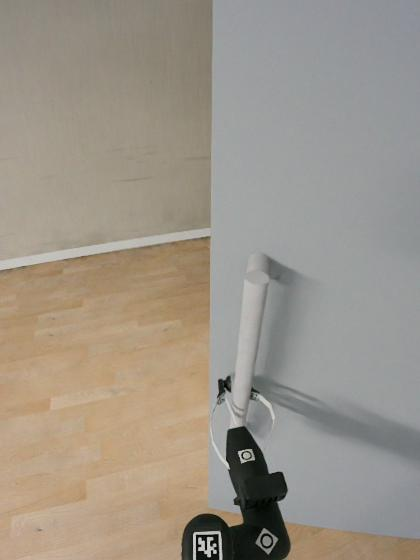

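Call:
move --r2 '{"base":{"translate_m":0.2,"strafe_m":0.01},"joints":{"wrist_yaw_rad":0.05},"speeds":{"wrist_yaw_rad":0.08},"pace":"slow","contact_limits":{"translate_m":0.5}}' --blocking false --cameras '[]'

Call:
wait --seconds 5 --cameras '["r2_head_camera"]'

Scene clock: 1595.80 s.
move: r2 moving
r1: as last shown
r1.lidar_m: 0.84 1.02 0.66 0.58 0.57 0.75 0.95 0.99 1.20 2.18 2.19 0.93
r1.motor_effort: lift_m=+16(16) arm_m=+4(4) wheel_0=+1(1) wheel_1=+2(2) wheel_2=+1(2)
r1.servo_current: wrist_yaw_rad=39(59) wrist_pitch_rad=46(46) wrist_roll_rad=46(59) gripper_m=39(39)
r1.wrist_depth_mm: - - - - - - - / - - - - - - - / - - - 768 778 - - / - - - 750 768 - - / - - - 634 - - - / - 210 - - 209 189 - / - 1808 1921 141 - - 1921
r2.base_odometry: x=-3.009 y=-0.101 heading=-2.012
r2.turned_by_wheels: -0.002
r2.turned_by_imu: -0.004
r2.base_tilt: forward=-0.7 right=+0.1
r2.lidar_m: 0.39 2.87 3.30 4.80 3.91 2.24 1.91 1.88 1.20 1.01 0.55 0.49
r2.base_status: translate_m moving; strafe_m moving
r2.joint_positions: lift_m=+0.860 arm_m=+0.000 wrist_yaw_rad=+0.166 wrist_pitch_rad=+0.001 wrist_roll_rad=+0.000 gripper_m=-0.029
r2.joint_status: wrist_yaw_rad moving
r2.measured_speeds: translate_m=+0.049 strafe_m=+0.003 rotate_rad=+0.000 lift_m=+0.000 arm_m=+0.000 wrist_yaw_rad=-0.075 wrist_pitch_rad=+0.000 wrist_roll_rad=+0.000
r2.motor_effort: lift_m=+18(18) arm_m=-7(8) wheel_0=-12(19) wheel_1=+3(4) wheel_2=-17(17)
r2.servo_current: wrist_yaw_rad=85(150) wrist_pitch_rad=39(46) wrist_roll_rad=46(52) gripper_m=91(91)
r2.contact_limits: translate_m 0.5
r2.hand_pose: x=+0.4700 y=-0.0386 z=+1.0378 quat_wxyz=(+0.997, +0.000, +0.001, +0.083) (m; r2's base frame)
r2.wrist_depth_mm: - - - 249 217 205 192 / - - - 165 217 206 193 / - - - 254 219 207 195 / - - - 170 222 208 196 / - - - 206 224 210 197 / - - - 183 174 205 198 / - - 159 - 227 216 198
pictures: none
No camera images: "cameras" was empty.

Scene clock: 1598.60 s.
earlier move: r2 off_target
r1.base_odometry: x=-0.983 y=+3.089 heading=-0.993
r1.turned_by_wheels: +0.000
r1.turned_by_imu: +0.000
r1.base_tilt: forward=-1.6 right=+1.3
r1.lidar_m: 0.83 1.05 0.65 0.58 0.59 0.75 0.97 0.98 1.21 2.19 2.20 0.92
r1.base_status: not commanded
r1.joint_positions: lift_m=+0.660 arm_m=+0.000 wrist_yaw_rad=-0.002 wrist_pitch_rad=+0.000 wrist_roll_rad=+0.002 gripper_m=+0.130
r1.joint_status: not commanded
r1.measured_speeds: all 0
r1.motor_effort: lift_m=+16(16) arm_m=+4(4) wheel_0=+1(1) wheel_1=+2(2) wheel_2=+1(2)
r1.servo_current: wrist_yaw_rad=39(72) wrist_pitch_rad=33(46) wrist_roll_rad=46(72) gripper_m=46(52)
r1.hand_pose: x=+0.4591 y=-0.0881 z=+0.8385 quat_wxyz=(+1.000, +0.001, +0.000, -0.001) (m; r1's base frame)
r1.wrist_depth_mm: - - - - - - - / - - - - - - - / - - - 768 768 - - / - - - 750 778 - - / - - - 634 - - - / - 210 - - 209 189 - / - 1863 1921 141 - - 1921
r2.base_odometry: x=-3.081 y=-0.274 heading=-2.012
r2.turned_by_wheels: +0.000
r2.turned_by_imu: -0.032
r2.base_tilt: forward=-0.7 right=+0.1
r2.lidar_m: 0.39 2.68 3.01 4.84 4.50 2.53 2.09 2.07 1.18 0.78 0.50 0.40
r2.base_status: done
r2.joint_positions: lift_m=+0.860 arm_m=+0.000 wrist_yaw_rad=+0.030 wrist_pitch_rad=+0.001 wrist_roll_rad=+0.000 gripper_m=-0.029
r2.joint_status: wrist_yaw_rad off_target (ended at +0.030, target +0.050)
r2.measured_speeds: all 0
r2.on_its_own: wrist_yaw_rad is at rest, and its servo_current (117 mA) is outside its rest range (0 to 104 mA)
r2.motor_effort: lift_m=+18(19) arm_m=-6(8) wheel_0=-18(22) wheel_1=+1(4) wheel_2=-13(19)
r2.servo_current: wrist_yaw_rad=117(150) wrist_pitch_rad=39(46) wrist_roll_rad=33(59) gripper_m=85(98)
r2.contact_limits: translate_m 0.5
r2.hand_pose: x=+0.4619 y=-0.0788 z=+1.0378 quat_wxyz=(+1.000, +0.000, +0.001, +0.015) (m; r2's base frame)
r2.wrist_depth_mm: - - - 251 217 204 191 / - - - 253 216 206 193 / - - - 256 219 207 194 / - - - 253 222 208 195 / - - - 255 224 209 196 / - - - 181 175 204 196 / - - 159 - 227 214 198
wait: 2.80 of 5 s (r2 has come to rest)
pictures: r2_head_camera
Images, in order (width x height): r2_head_camera 420x560.

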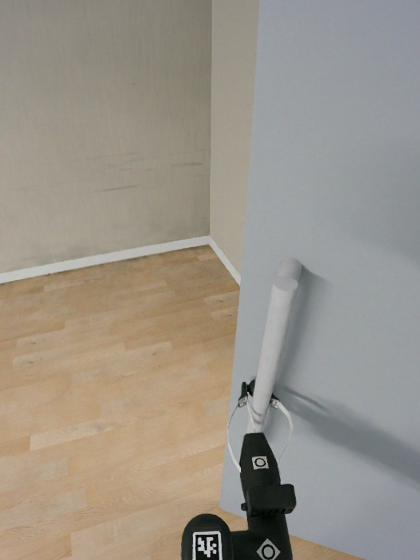

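Call:
move --r2 '{"base":{"translate_m":0.2,"strafe_m":-0.03},"joints":{"wrist_yaw_rad":-0.12},"speeds":{"wrist_yaw_rad":0.08},"pace":"slow","contact_limits":{"translate_m":0.5}}' --blocking false --cameras '[]'

Call:
wait --seconds 5 --cameras '["r2_head_camera","r2_head_left_camera"]'

Scene clock: 1603.70 s.
move: r2 moving
r1: as last shown
r1.lidar_m: 0.80 1.05 0.65 0.56 0.58 0.74 0.96 0.98 1.18 2.19 2.19 0.96
r1.motor_effort: lift_m=+15(16) arm_m=+4(4) wheel_0=+1(1) wheel_1=+2(2) wheel_2=+1(1)
r1.servo_current: wrist_yaw_rad=46(59) wrist_pitch_rad=46(52) wrist_roll_rad=59(65) gripper_m=39(46)
r1.wrist_depth_mm: - - - - - - - / - - - - - - - / - - - 759 768 - - / - - - 759 759 - - / - - - 627 - - - / - 210 - - 209 189 - / - 1808 1863 142 - - 1921
r2.base_odometry: x=-3.088 y=-0.285 heading=-2.014
r2.turned_by_wheels: -0.002
r2.turned_by_imu: -0.003
r2.base_tilt: forward=-0.7 right=+0.1
r2.lidar_m: 0.40 2.65 3.01 4.84 4.60 2.54 2.09 2.08 1.13 0.76 0.50 0.38
r2.base_status: translate_m moving; strafe_m moving
r2.joint_positions: lift_m=+0.860 arm_m=+0.000 wrist_yaw_rad=-0.001 wrist_pitch_rad=+0.001 wrist_roll_rad=+0.000 gripper_m=-0.029
r2.joint_status: wrist_yaw_rad moving
r2.measured_speeds: translate_m=+0.049 strafe_m=-0.008 rotate_rad=+0.002 lift_m=+0.000 arm_m=+0.000 wrist_yaw_rad=-0.071 wrist_pitch_rad=+0.000 wrist_roll_rad=+0.000
r2.motor_effort: lift_m=+18(18) arm_m=-6(7) wheel_0=-11(17) wheel_1=+1(4) wheel_2=-17(17)
r2.servo_current: wrist_yaw_rad=52(124) wrist_pitch_rad=46(46) wrist_roll_rad=59(59) gripper_m=91(91)
r2.contact_limits: translate_m 0.5
r2.hand_pose: x=+0.4594 y=-0.0876 z=+1.0378 quat_wxyz=(+1.000, +0.000, +0.001, +0.000) (m; r2's base frame)
r2.wrist_depth_mm: - - - 161 220 206 192 / - - - 252 220 206 193 / - - - 163 224 208 195 / - - - 164 223 208 196 / - - - 166 227 210 197 / - - - 167 177 206 198 / - - - - 226 212 198
pictures: none
No camera images: "cameras" was empty.

Scene clock: 1606.50 s.
earlier move: r2 done
r1.base_odometry: x=-0.983 y=+3.089 heading=-0.993
r1.turned_by_wheels: +0.000
r1.turned_by_imu: +0.000
r1.base_tilt: forward=-1.6 right=+1.3
r1.lidar_m: 0.82 1.03 0.65 0.58 0.57 0.71 0.97 0.97 1.21 2.19 2.21 0.94
r1.base_status: not commanded
r1.joint_positions: lift_m=+0.660 arm_m=+0.000 wrist_yaw_rad=-0.002 wrist_pitch_rad=+0.000 wrist_roll_rad=+0.002 gripper_m=+0.130
r1.joint_status: not commanded
r1.measured_speeds: all 0
r1.motor_effort: lift_m=+15(16) arm_m=+4(4) wheel_0=+0(1) wheel_1=+2(2) wheel_2=+1(2)
r1.servo_current: wrist_yaw_rad=59(65) wrist_pitch_rad=39(52) wrist_roll_rad=52(65) gripper_m=46(52)
r1.hand_pose: x=+0.4591 y=-0.0881 z=+0.8385 quat_wxyz=(+1.000, +0.001, +0.000, -0.001) (m; r1's base frame)
r1.wrist_depth_mm: - - - - - - - / - - - - - - - / - - - 768 778 - - / - - - 759 778 - - / - - - 634 - - - / - 210 - - 211 189 - / - 1863 1863 141 - - 1921
r2.base_odometry: x=-3.194 y=-0.442 heading=-2.015
r2.turned_by_wheels: +0.000
r2.turned_by_imu: -0.027
r2.base_tilt: forward=-0.7 right=+0.1
r2.lidar_m: 0.48 2.50 2.78 4.47 4.93 2.80 2.26 2.08 1.05 0.63 0.46 0.39
r2.base_status: done
r2.joint_positions: lift_m=+0.860 arm_m=+0.000 wrist_yaw_rad=-0.138 wrist_pitch_rad=+0.001 wrist_roll_rad=+0.000 gripper_m=-0.029
r2.joint_status: all done
r2.measured_speeds: all 0
r2.motor_effort: lift_m=+18(19) arm_m=-6(7) wheel_0=-15(17) wheel_1=+0(4) wheel_2=-14(18)
r2.servo_current: wrist_yaw_rad=98(124) wrist_pitch_rad=46(46) wrist_roll_rad=39(59) gripper_m=91(91)
r2.contact_limits: translate_m 0.5
r2.hand_pose: x=+0.4447 y=-0.1262 z=+1.0378 quat_wxyz=(+0.998, +0.000, +0.001, -0.069) (m; r2's base frame)
r2.wrist_depth_mm: - - - 252 220 204 190 / - - - 163 220 205 191 / - - - 165 224 206 193 / - - - 161 223 207 193 / - - - 167 224 208 195 / - - - 177 176 203 196 / - - 159 - 225 210 196
wait: 2.80 of 5 s (r2 has come to rest)
pictures: r2_head_camera, r2_head_left_camera
Images, in order (width x height): r2_head_camera 420x560, r2_head_left_camera 420x672.

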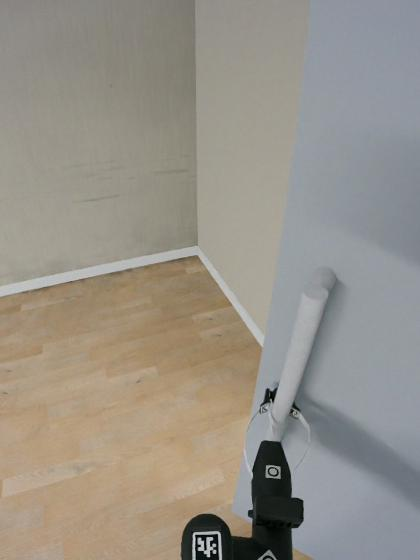

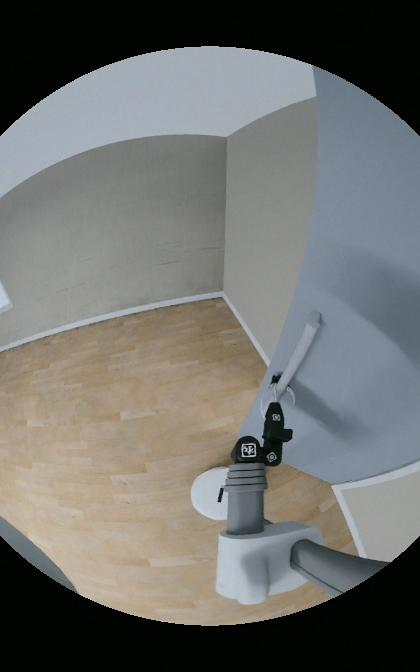

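Call:
move --r2 '{"base":{"translate_m":0.2,"strafe_m":-0.06},"joints":{"wrist_yaw_rad":-0.3},"speeds":{"wrist_yaw_rad":0.08},"pace":"slow","contact_limits":{"translate_m":0.5}}' --blocking false --cameras '[]'

Call:
wait --seconds 5 --cameras '["r2_head_camera","r2_head_right_camera"]'

Scene clock: 1613.60 s.
move: r2 moving
r1: as last shown
r1.lidar_m: 0.84 1.03 0.62 0.59 0.59 0.72 0.97 0.98 1.20 2.18 2.21 0.92
r1.servo_current: wrist_yaw_rad=46(65) wrist_pitch_rad=46(46) wrist_roll_rad=46(59) gripper_m=46(46)
r1.wrist_depth_mm: - - - - - - - / - - - - - - - / - - - 768 778 - - / - - - 741 778 - - / - - - 634 - - - / - 210 - - 210 189 - / - 1863 1863 141 - - 1983
r2.base_odometry: x=-3.203 y=-0.452 heading=-2.016
r2.turned_by_wheels: -0.002
r2.turned_by_imu: -0.003
r2.base_tilt: forward=-0.6 right=+0.1
r2.lidar_m: 0.50 2.47 2.76 4.43 4.93 2.78 2.30 2.04 1.06 0.63 0.47 0.39
r2.base_status: translate_m moving; strafe_m moving
r2.joint_positions: lift_m=+0.860 arm_m=+0.000 wrist_yaw_rad=-0.168 wrist_pitch_rad=+0.001 wrist_roll_rad=+0.000 gripper_m=-0.029
r2.joint_status: wrist_yaw_rad moving
r2.measured_speeds: translate_m=+0.048 strafe_m=-0.014 rotate_rad=+0.002 lift_m=+0.000 arm_m=+0.000 wrist_yaw_rad=-0.077 wrist_pitch_rad=+0.000 wrist_roll_rad=+0.000
r2.motor_effort: lift_m=+18(18) arm_m=-6(7) wheel_0=-5(15) wheel_1=+3(3) wheel_2=-14(17)
r2.servo_current: wrist_yaw_rad=72(124) wrist_pitch_rad=39(46) wrist_roll_rad=46(59) gripper_m=91(98)
r2.contact_limits: translate_m 0.5
r2.hand_pose: x=+0.4408 y=-0.1345 z=+1.0378 quat_wxyz=(+0.996, +0.000, +0.001, -0.084) (m; r2's base frame)
r2.wrist_depth_mm: - - - 166 220 204 191 / - - - 162 220 205 192 / - - - 163 223 206 193 / - - - 164 222 206 195 / - - - 166 227 208 196 / - - - 167 178 204 196 / - - 145 - 229 211 196
pictures: none
No camera images: "cameras" was empty.

Scene clock: 1616.43 s.
earlier move: r2 done
r1.base_odometry: x=-0.983 y=+3.089 heading=-0.993
r1.turned_by_wheels: +0.000
r1.turned_by_imu: +0.000
r1.base_tilt: forward=-1.6 right=+1.3
r1.lidar_m: 0.84 1.03 0.62 0.56 0.57 0.76 0.97 0.99 1.20 2.17 2.21 0.94
r1.base_status: not commanded
r1.joint_positions: lift_m=+0.660 arm_m=+0.000 wrist_yaw_rad=-0.002 wrist_pitch_rad=+0.000 wrist_roll_rad=+0.002 gripper_m=+0.130
r1.joint_status: not commanded
r1.measured_speeds: all 0
r1.motor_effort: lift_m=+15(16) arm_m=+4(4) wheel_0=+0(1) wheel_1=+2(2) wheel_2=+1(2)
r1.servo_current: wrist_yaw_rad=46(72) wrist_pitch_rad=39(52) wrist_roll_rad=46(72) gripper_m=46(46)
r1.hand_pose: x=+0.4591 y=-0.0881 z=+0.8385 quat_wxyz=(+1.000, +0.001, +0.000, -0.001) (m; r1's base frame)
r1.wrist_depth_mm: - - - - - - - / - - - - - - - / - - - 768 778 - - / - - - 750 768 - - / - - - 634 - - - / - 211 - - 211 189 - / - 1863 1863 141 - - 1921
r2.base_odometry: x=-3.335 y=-0.596 heading=-2.016
r2.turned_by_wheels: +0.000
r2.turned_by_imu: -0.045
r2.base_tilt: forward=-0.6 right=+0.2
r2.lidar_m: 1.27 2.30 2.54 3.88 5.07 3.07 2.46 1.94 0.93 0.52 0.42 0.38
r2.base_status: done
r2.joint_positions: lift_m=+0.860 arm_m=+0.000 wrist_yaw_rad=-0.316 wrist_pitch_rad=+0.001 wrist_roll_rad=+0.000 gripper_m=-0.029
r2.joint_status: all done
r2.measured_speeds: all 0
r2.motor_effort: lift_m=+18(19) arm_m=-6(7) wheel_0=-15(18) wheel_1=+2(4) wheel_2=-11(18)
r2.servo_current: wrist_yaw_rad=91(137) wrist_pitch_rad=39(46) wrist_roll_rad=39(59) gripper_m=91(98)
r2.contact_limits: translate_m 0.5
r2.hand_pose: x=+0.4181 y=-0.1726 z=+1.0378 quat_wxyz=(+0.988, +0.000, +0.001, -0.157) (m; r2's base frame)
r2.wrist_depth_mm: - - - 161 220 203 190 / - 1983 - 161 220 204 191 / - - - 163 223 205 193 / - - - 164 222 207 193 / - - - 166 226 208 194 / - - 167 167 178 204 195 / - 121 - - 228 213 196
wait: 2.83 of 5 s (r2 has come to rest)
pictures: r2_head_camera, r2_head_right_camera
Images, in order (width x height): r2_head_camera 420x560, r2_head_right_camera 420x672.

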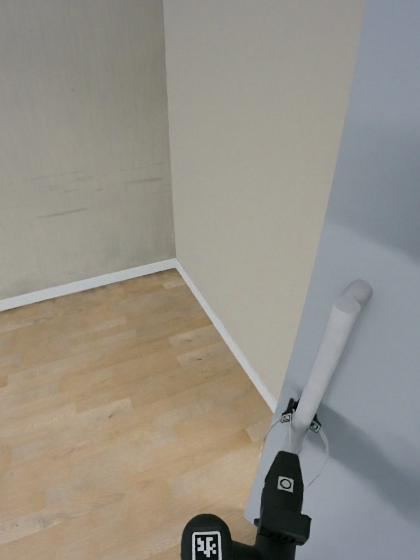

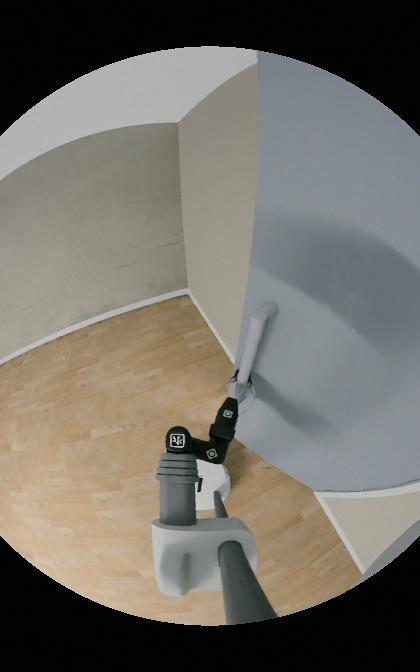

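Call:
move --r2 '{"base":{"translate_m":0.19,"strafe_m":-0.09},"joints":{"wrist_yaw_rad":-0.48},"speeds":{"wrist_yaw_rad":0.08},"pace":"slow","contact_limits":{"translate_m":0.5}}' --blocking false --cameras '[]'

Call:
wait --seconds 5 --cameras '["r2_head_camera","r2_head_right_camera"]'

Scene clock: 1621.37 s.
move: r2 moving
r1: as last shown
r1.lidar_m: 0.82 1.04 0.66 0.58 0.58 0.76 0.96 0.99 1.21 2.19 2.20 0.94
r1.servo_current: wrist_yaw_rad=52(52) wrist_pitch_rad=39(52) wrist_roll_rad=52(52) gripper_m=46(46)
r1.wrist_depth_mm: - - - - - - - / - - - - - - - / - - - 768 778 - - / - - - 759 768 - - / - - - 634 - - - / - 210 - - 209 188 - / - 1921 1863 141 - - 1921
r2.base_odometry: x=-3.345 y=-0.605 heading=-2.018
r2.turned_by_wheels: -0.002
r2.turned_by_imu: -0.002
r2.base_tilt: forward=-0.7 right=+0.1
r2.lidar_m: 1.24 2.29 2.52 3.85 5.07 3.09 2.47 1.93 0.94 0.51 0.43 0.38
r2.base_status: translate_m moving; strafe_m moving
r2.joint_positions: lift_m=+0.860 arm_m=+0.000 wrist_yaw_rad=-0.345 wrist_pitch_rad=+0.001 wrist_roll_rad=+0.000 gripper_m=-0.029
r2.joint_status: wrist_yaw_rad moving
r2.measured_speeds: translate_m=+0.048 strafe_m=-0.023 rotate_rad=+0.001 lift_m=+0.000 arm_m=+0.000 wrist_yaw_rad=-0.076 wrist_pitch_rad=+0.000 wrist_roll_rad=+0.000
r2.motor_effort: lift_m=+18(18) arm_m=-6(6) wheel_0=-10(15) wheel_1=+2(3) wheel_2=-15(16)
r2.servo_current: wrist_yaw_rad=52(117) wrist_pitch_rad=39(46) wrist_roll_rad=39(59) gripper_m=91(91)
r2.contact_limits: translate_m 0.5
r2.hand_pose: x=+0.4129 y=-0.1798 z=+1.0378 quat_wxyz=(+0.985, +0.000, +0.001, -0.172) (m; r2's base frame)
r2.wrist_depth_mm: - - - 163 223 203 191 / - 1921 - 165 224 204 191 / - - - 162 224 206 192 / - - - 163 225 207 193 / - - - 164 226 208 195 / - - 162 165 178 204 196 / - 123 - - 226 202 196
pictures: none
No camera images: "cameras" was empty.

Scene clock: 1624.17 s.
earlier move: r2 done
r1.base_odometry: x=-0.983 y=+3.089 heading=-0.993
r1.turned_by_wheels: +0.000
r1.turned_by_imu: +0.000
r1.base_tilt: forward=-1.6 right=+1.3
r1.lidar_m: 0.83 1.04 0.65 0.57 0.58 0.74 0.96 0.97 1.21 2.18 2.19 0.92
r1.base_status: not commanded
r1.joint_positions: lift_m=+0.660 arm_m=+0.000 wrist_yaw_rad=-0.002 wrist_pitch_rad=+0.000 wrist_roll_rad=+0.002 gripper_m=+0.130
r1.joint_status: not commanded
r1.measured_speeds: all 0
r1.motor_effort: lift_m=+15(16) arm_m=+4(4) wheel_0=+1(1) wheel_1=+2(3) wheel_2=+1(2)
r1.servo_current: wrist_yaw_rad=52(78) wrist_pitch_rad=46(52) wrist_roll_rad=59(72) gripper_m=46(46)
r1.hand_pose: x=+0.4591 y=-0.0881 z=+0.8385 quat_wxyz=(+1.000, +0.001, +0.000, -0.001) (m; r1's base frame)
r1.wrist_depth_mm: - - - - - - - / - - - - - - - / - - - 768 778 - - / - - - 759 768 - - / - - - 634 - - - / - 211 - - 210 189 - / - 1863 1863 142 - - 1863
r2.base_odometry: x=-3.498 y=-0.728 heading=-2.018
r2.turned_by_wheels: +0.000
r2.turned_by_imu: -0.063
r2.base_tilt: forward=-0.7 right=+0.1
r2.lidar_m: 0.88 2.19 2.33 3.34 5.24 3.41 2.64 1.77 0.69 0.45 0.39 0.36
r2.base_status: done
r2.joint_positions: lift_m=+0.860 arm_m=+0.000 wrist_yaw_rad=-0.494 wrist_pitch_rad=+0.001 wrist_roll_rad=+0.000 gripper_m=-0.029
r2.joint_status: all done
r2.measured_speeds: all 0
r2.motor_effort: lift_m=+18(18) arm_m=-4(6) wheel_0=-12(15) wheel_1=+2(5) wheel_2=-12(18)
r2.servo_current: wrist_yaw_rad=78(117) wrist_pitch_rad=46(46) wrist_roll_rad=39(65) gripper_m=85(91)
r2.contact_limits: translate_m 0.5
r2.hand_pose: x=+0.3835 y=-0.2136 z=+1.0378 quat_wxyz=(+0.970, +0.000, +0.001, -0.244) (m; r2's base frame)
r2.wrist_depth_mm: - - - 163 223 203 190 / - - - 165 225 204 191 / - - - 162 224 205 192 / - - - 163 224 206 193 / - - - 164 226 208 194 / - - 162 166 178 205 195 / - 116 - - 229 201 196
wait: 2.80 of 5 s (r2 has come to rest)
pictures: r2_head_camera, r2_head_right_camera
Images, in order (width x height): r2_head_camera 420x560, r2_head_right_camera 420x672.

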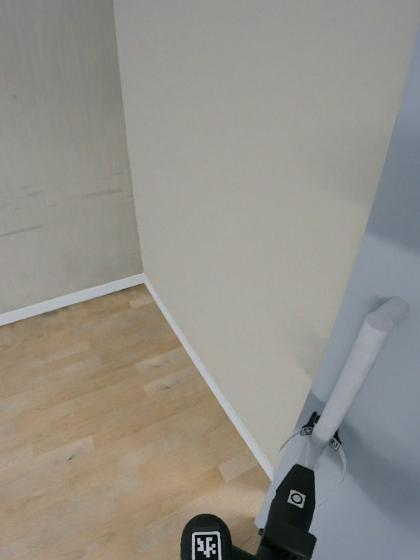

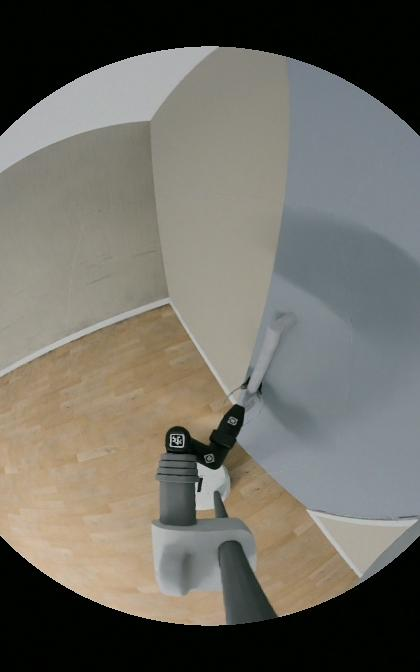

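Call:
move --r2 '{"base":{"translate_m":0.16,"strafe_m":-0.12},"joints":{"wrist_yaw_rad":-0.65},"speeds":{"wrist_yaw_rad":0.08},"pace":"slow","contact_limits":{"translate_m":0.4}}' --blocking false --cameras '[]'

Call:
wait --seconds 5 --cameras '["r2_head_camera","r2_head_right_camera"]'

Scene clock: 1629.20 s.
move: r2 moving
r1: as last shown
r1.lidar_m: 0.82 1.06 0.63 0.56 0.58 0.74 0.94 0.96 1.21 2.19 2.20 0.97
r1.motor_effort: lift_m=+15(15) arm_m=+3(4) wheel_0=+1(1) wheel_1=+2(2) wheel_2=+1(2)
r1.servo_current: wrist_yaw_rad=46(65) wrist_pitch_rad=39(46) wrist_roll_rad=39(65) gripper_m=46(52)
r1.wrist_depth_mm: - - - - - - - / - - - - - - - / - - - 759 768 - - / - - - 750 778 - - / - - - 634 - - - / - 210 - - 210 188 - / - 1863 1863 141 - - 1983
r2.base_odometry: x=-3.510 y=-0.735 heading=-2.020
r2.turned_by_wheels: -0.002
r2.turned_by_imu: -0.001
r2.base_tilt: forward=-0.7 right=+0.1
r2.lidar_m: 0.86 2.17 2.30 3.34 5.25 3.45 2.65 1.71 0.69 0.44 0.40 0.36
r2.base_status: translate_m moving; strafe_m moving
r2.joint_positions: lift_m=+0.860 arm_m=+0.000 wrist_yaw_rad=-0.523 wrist_pitch_rad=+0.001 wrist_roll_rad=+0.000 gripper_m=-0.029
r2.joint_status: wrist_yaw_rad moving
r2.measured_speeds: translate_m=+0.042 strafe_m=-0.031 rotate_rad=+0.002 lift_m=+0.000 arm_m=+0.000 wrist_yaw_rad=-0.076 wrist_pitch_rad=+0.000 wrist_roll_rad=+0.000
r2.motor_effort: lift_m=+18(18) arm_m=-4(5) wheel_0=-2(13) wheel_1=-6(8) wheel_2=-16(16)
r2.servo_current: wrist_yaw_rad=46(111) wrist_pitch_rad=46(46) wrist_roll_rad=39(52) gripper_m=85(91)
r2.contact_limits: translate_m 0.4
r2.hand_pose: x=+0.3772 y=-0.2197 z=+1.0378 quat_wxyz=(+0.966, +0.000, +0.001, -0.258) (m; r2's base frame)
r2.wrist_depth_mm: - - - 163 223 202 190 / - - - 164 224 204 191 / - - - 164 226 206 193 / - - - 165 224 208 193 / - - - 166 228 208 194 / - - 172 166 180 206 195 / - - - - 229 204 196
pictures: none
No camera images: "cameras" was empty.

Scene clock: 1631.90 s.
earlier move: r2 done
r1.base_odometry: x=-0.983 y=+3.089 heading=-0.993
r1.turned_by_wheels: +0.000
r1.turned_by_imu: +0.000
r1.base_tilt: forward=-1.6 right=+1.3
r1.lidar_m: 0.83 1.04 0.65 0.58 0.60 0.74 0.97 0.98 1.21 2.19 2.19 0.94
r1.base_status: not commanded
r1.joint_positions: lift_m=+0.660 arm_m=+0.000 wrist_yaw_rad=-0.002 wrist_pitch_rad=+0.000 wrist_roll_rad=+0.002 gripper_m=+0.130
r1.joint_status: not commanded
r1.measured_speeds: all 0
r1.motor_effort: lift_m=+15(16) arm_m=+4(4) wheel_0=+1(1) wheel_1=+2(2) wheel_2=+1(2)
r1.servo_current: wrist_yaw_rad=39(72) wrist_pitch_rad=46(52) wrist_roll_rad=46(65) gripper_m=46(52)
r1.hand_pose: x=+0.4591 y=-0.0881 z=+0.8385 quat_wxyz=(+1.000, +0.001, +0.000, -0.001) (m; r1's base frame)
r1.wrist_depth_mm: - - - - - - - / - - - - - - - / - - - 768 778 - - / - - - 750 778 - - / - - - 634 - - - / - 210 - - 211 189 - / - 1863 1921 141 - - 1863
r2.base_odometry: x=-3.675 y=-0.820 heading=-2.019
r2.turned_by_wheels: +0.001
r2.turned_by_imu: -0.028
r2.base_tilt: forward=-0.7 right=+0.0
r2.lidar_m: 0.56 1.84 2.20 3.13 5.43 3.70 2.76 1.30 0.54 0.39 0.37 0.33
r2.base_status: done
r2.joint_positions: lift_m=+0.860 arm_m=+0.000 wrist_yaw_rad=-0.668 wrist_pitch_rad=+0.001 wrist_roll_rad=+0.000 gripper_m=-0.029
r2.joint_status: all done
r2.measured_speeds: all 0
r2.motor_effort: lift_m=+18(18) arm_m=+4(5) wheel_0=+8(13) wheel_1=-4(8) wheel_2=-17(22)
r2.servo_current: wrist_yaw_rad=98(117) wrist_pitch_rad=46(46) wrist_roll_rad=52(65) gripper_m=72(98)
r2.contact_limits: translate_m 0.4
r2.hand_pose: x=+0.3432 y=-0.2472 z=+1.0378 quat_wxyz=(+0.945, +0.000, +0.000, -0.328) (m; r2's base frame)
r2.wrist_depth_mm: 330 289 243 141 203 187 175 / 342 294 246 145 204 189 177 / 345 296 248 146 205 190 178 / 347 297 248 147 208 192 180 / 351 298 250 149 206 191 180 / 355 301 242 144 177 190 181 / 353 304 250 - 208 188 181
wait: 2.70 of 5 s (r2 has come to rest)
pictures: r2_head_camera, r2_head_right_camera
Images, in order (width x height): r2_head_camera 420x560, r2_head_right_camera 420x672.

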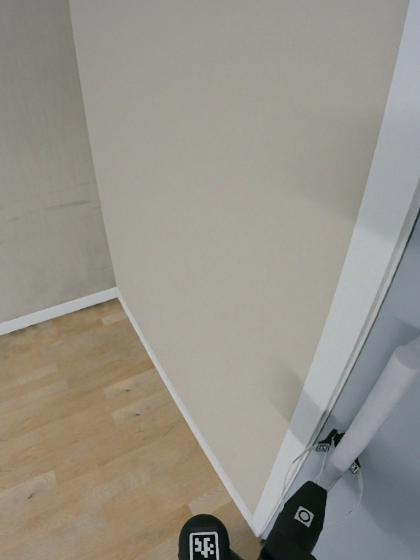

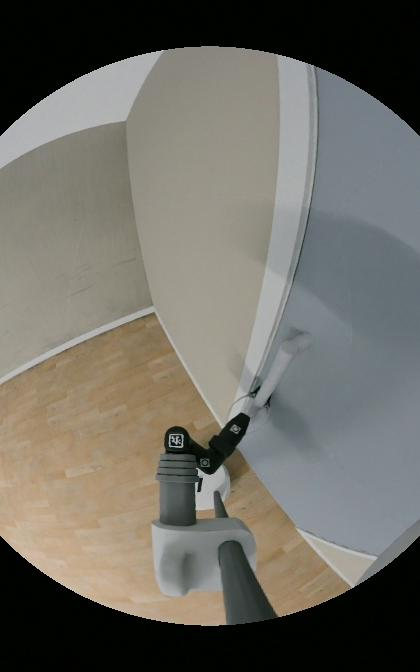

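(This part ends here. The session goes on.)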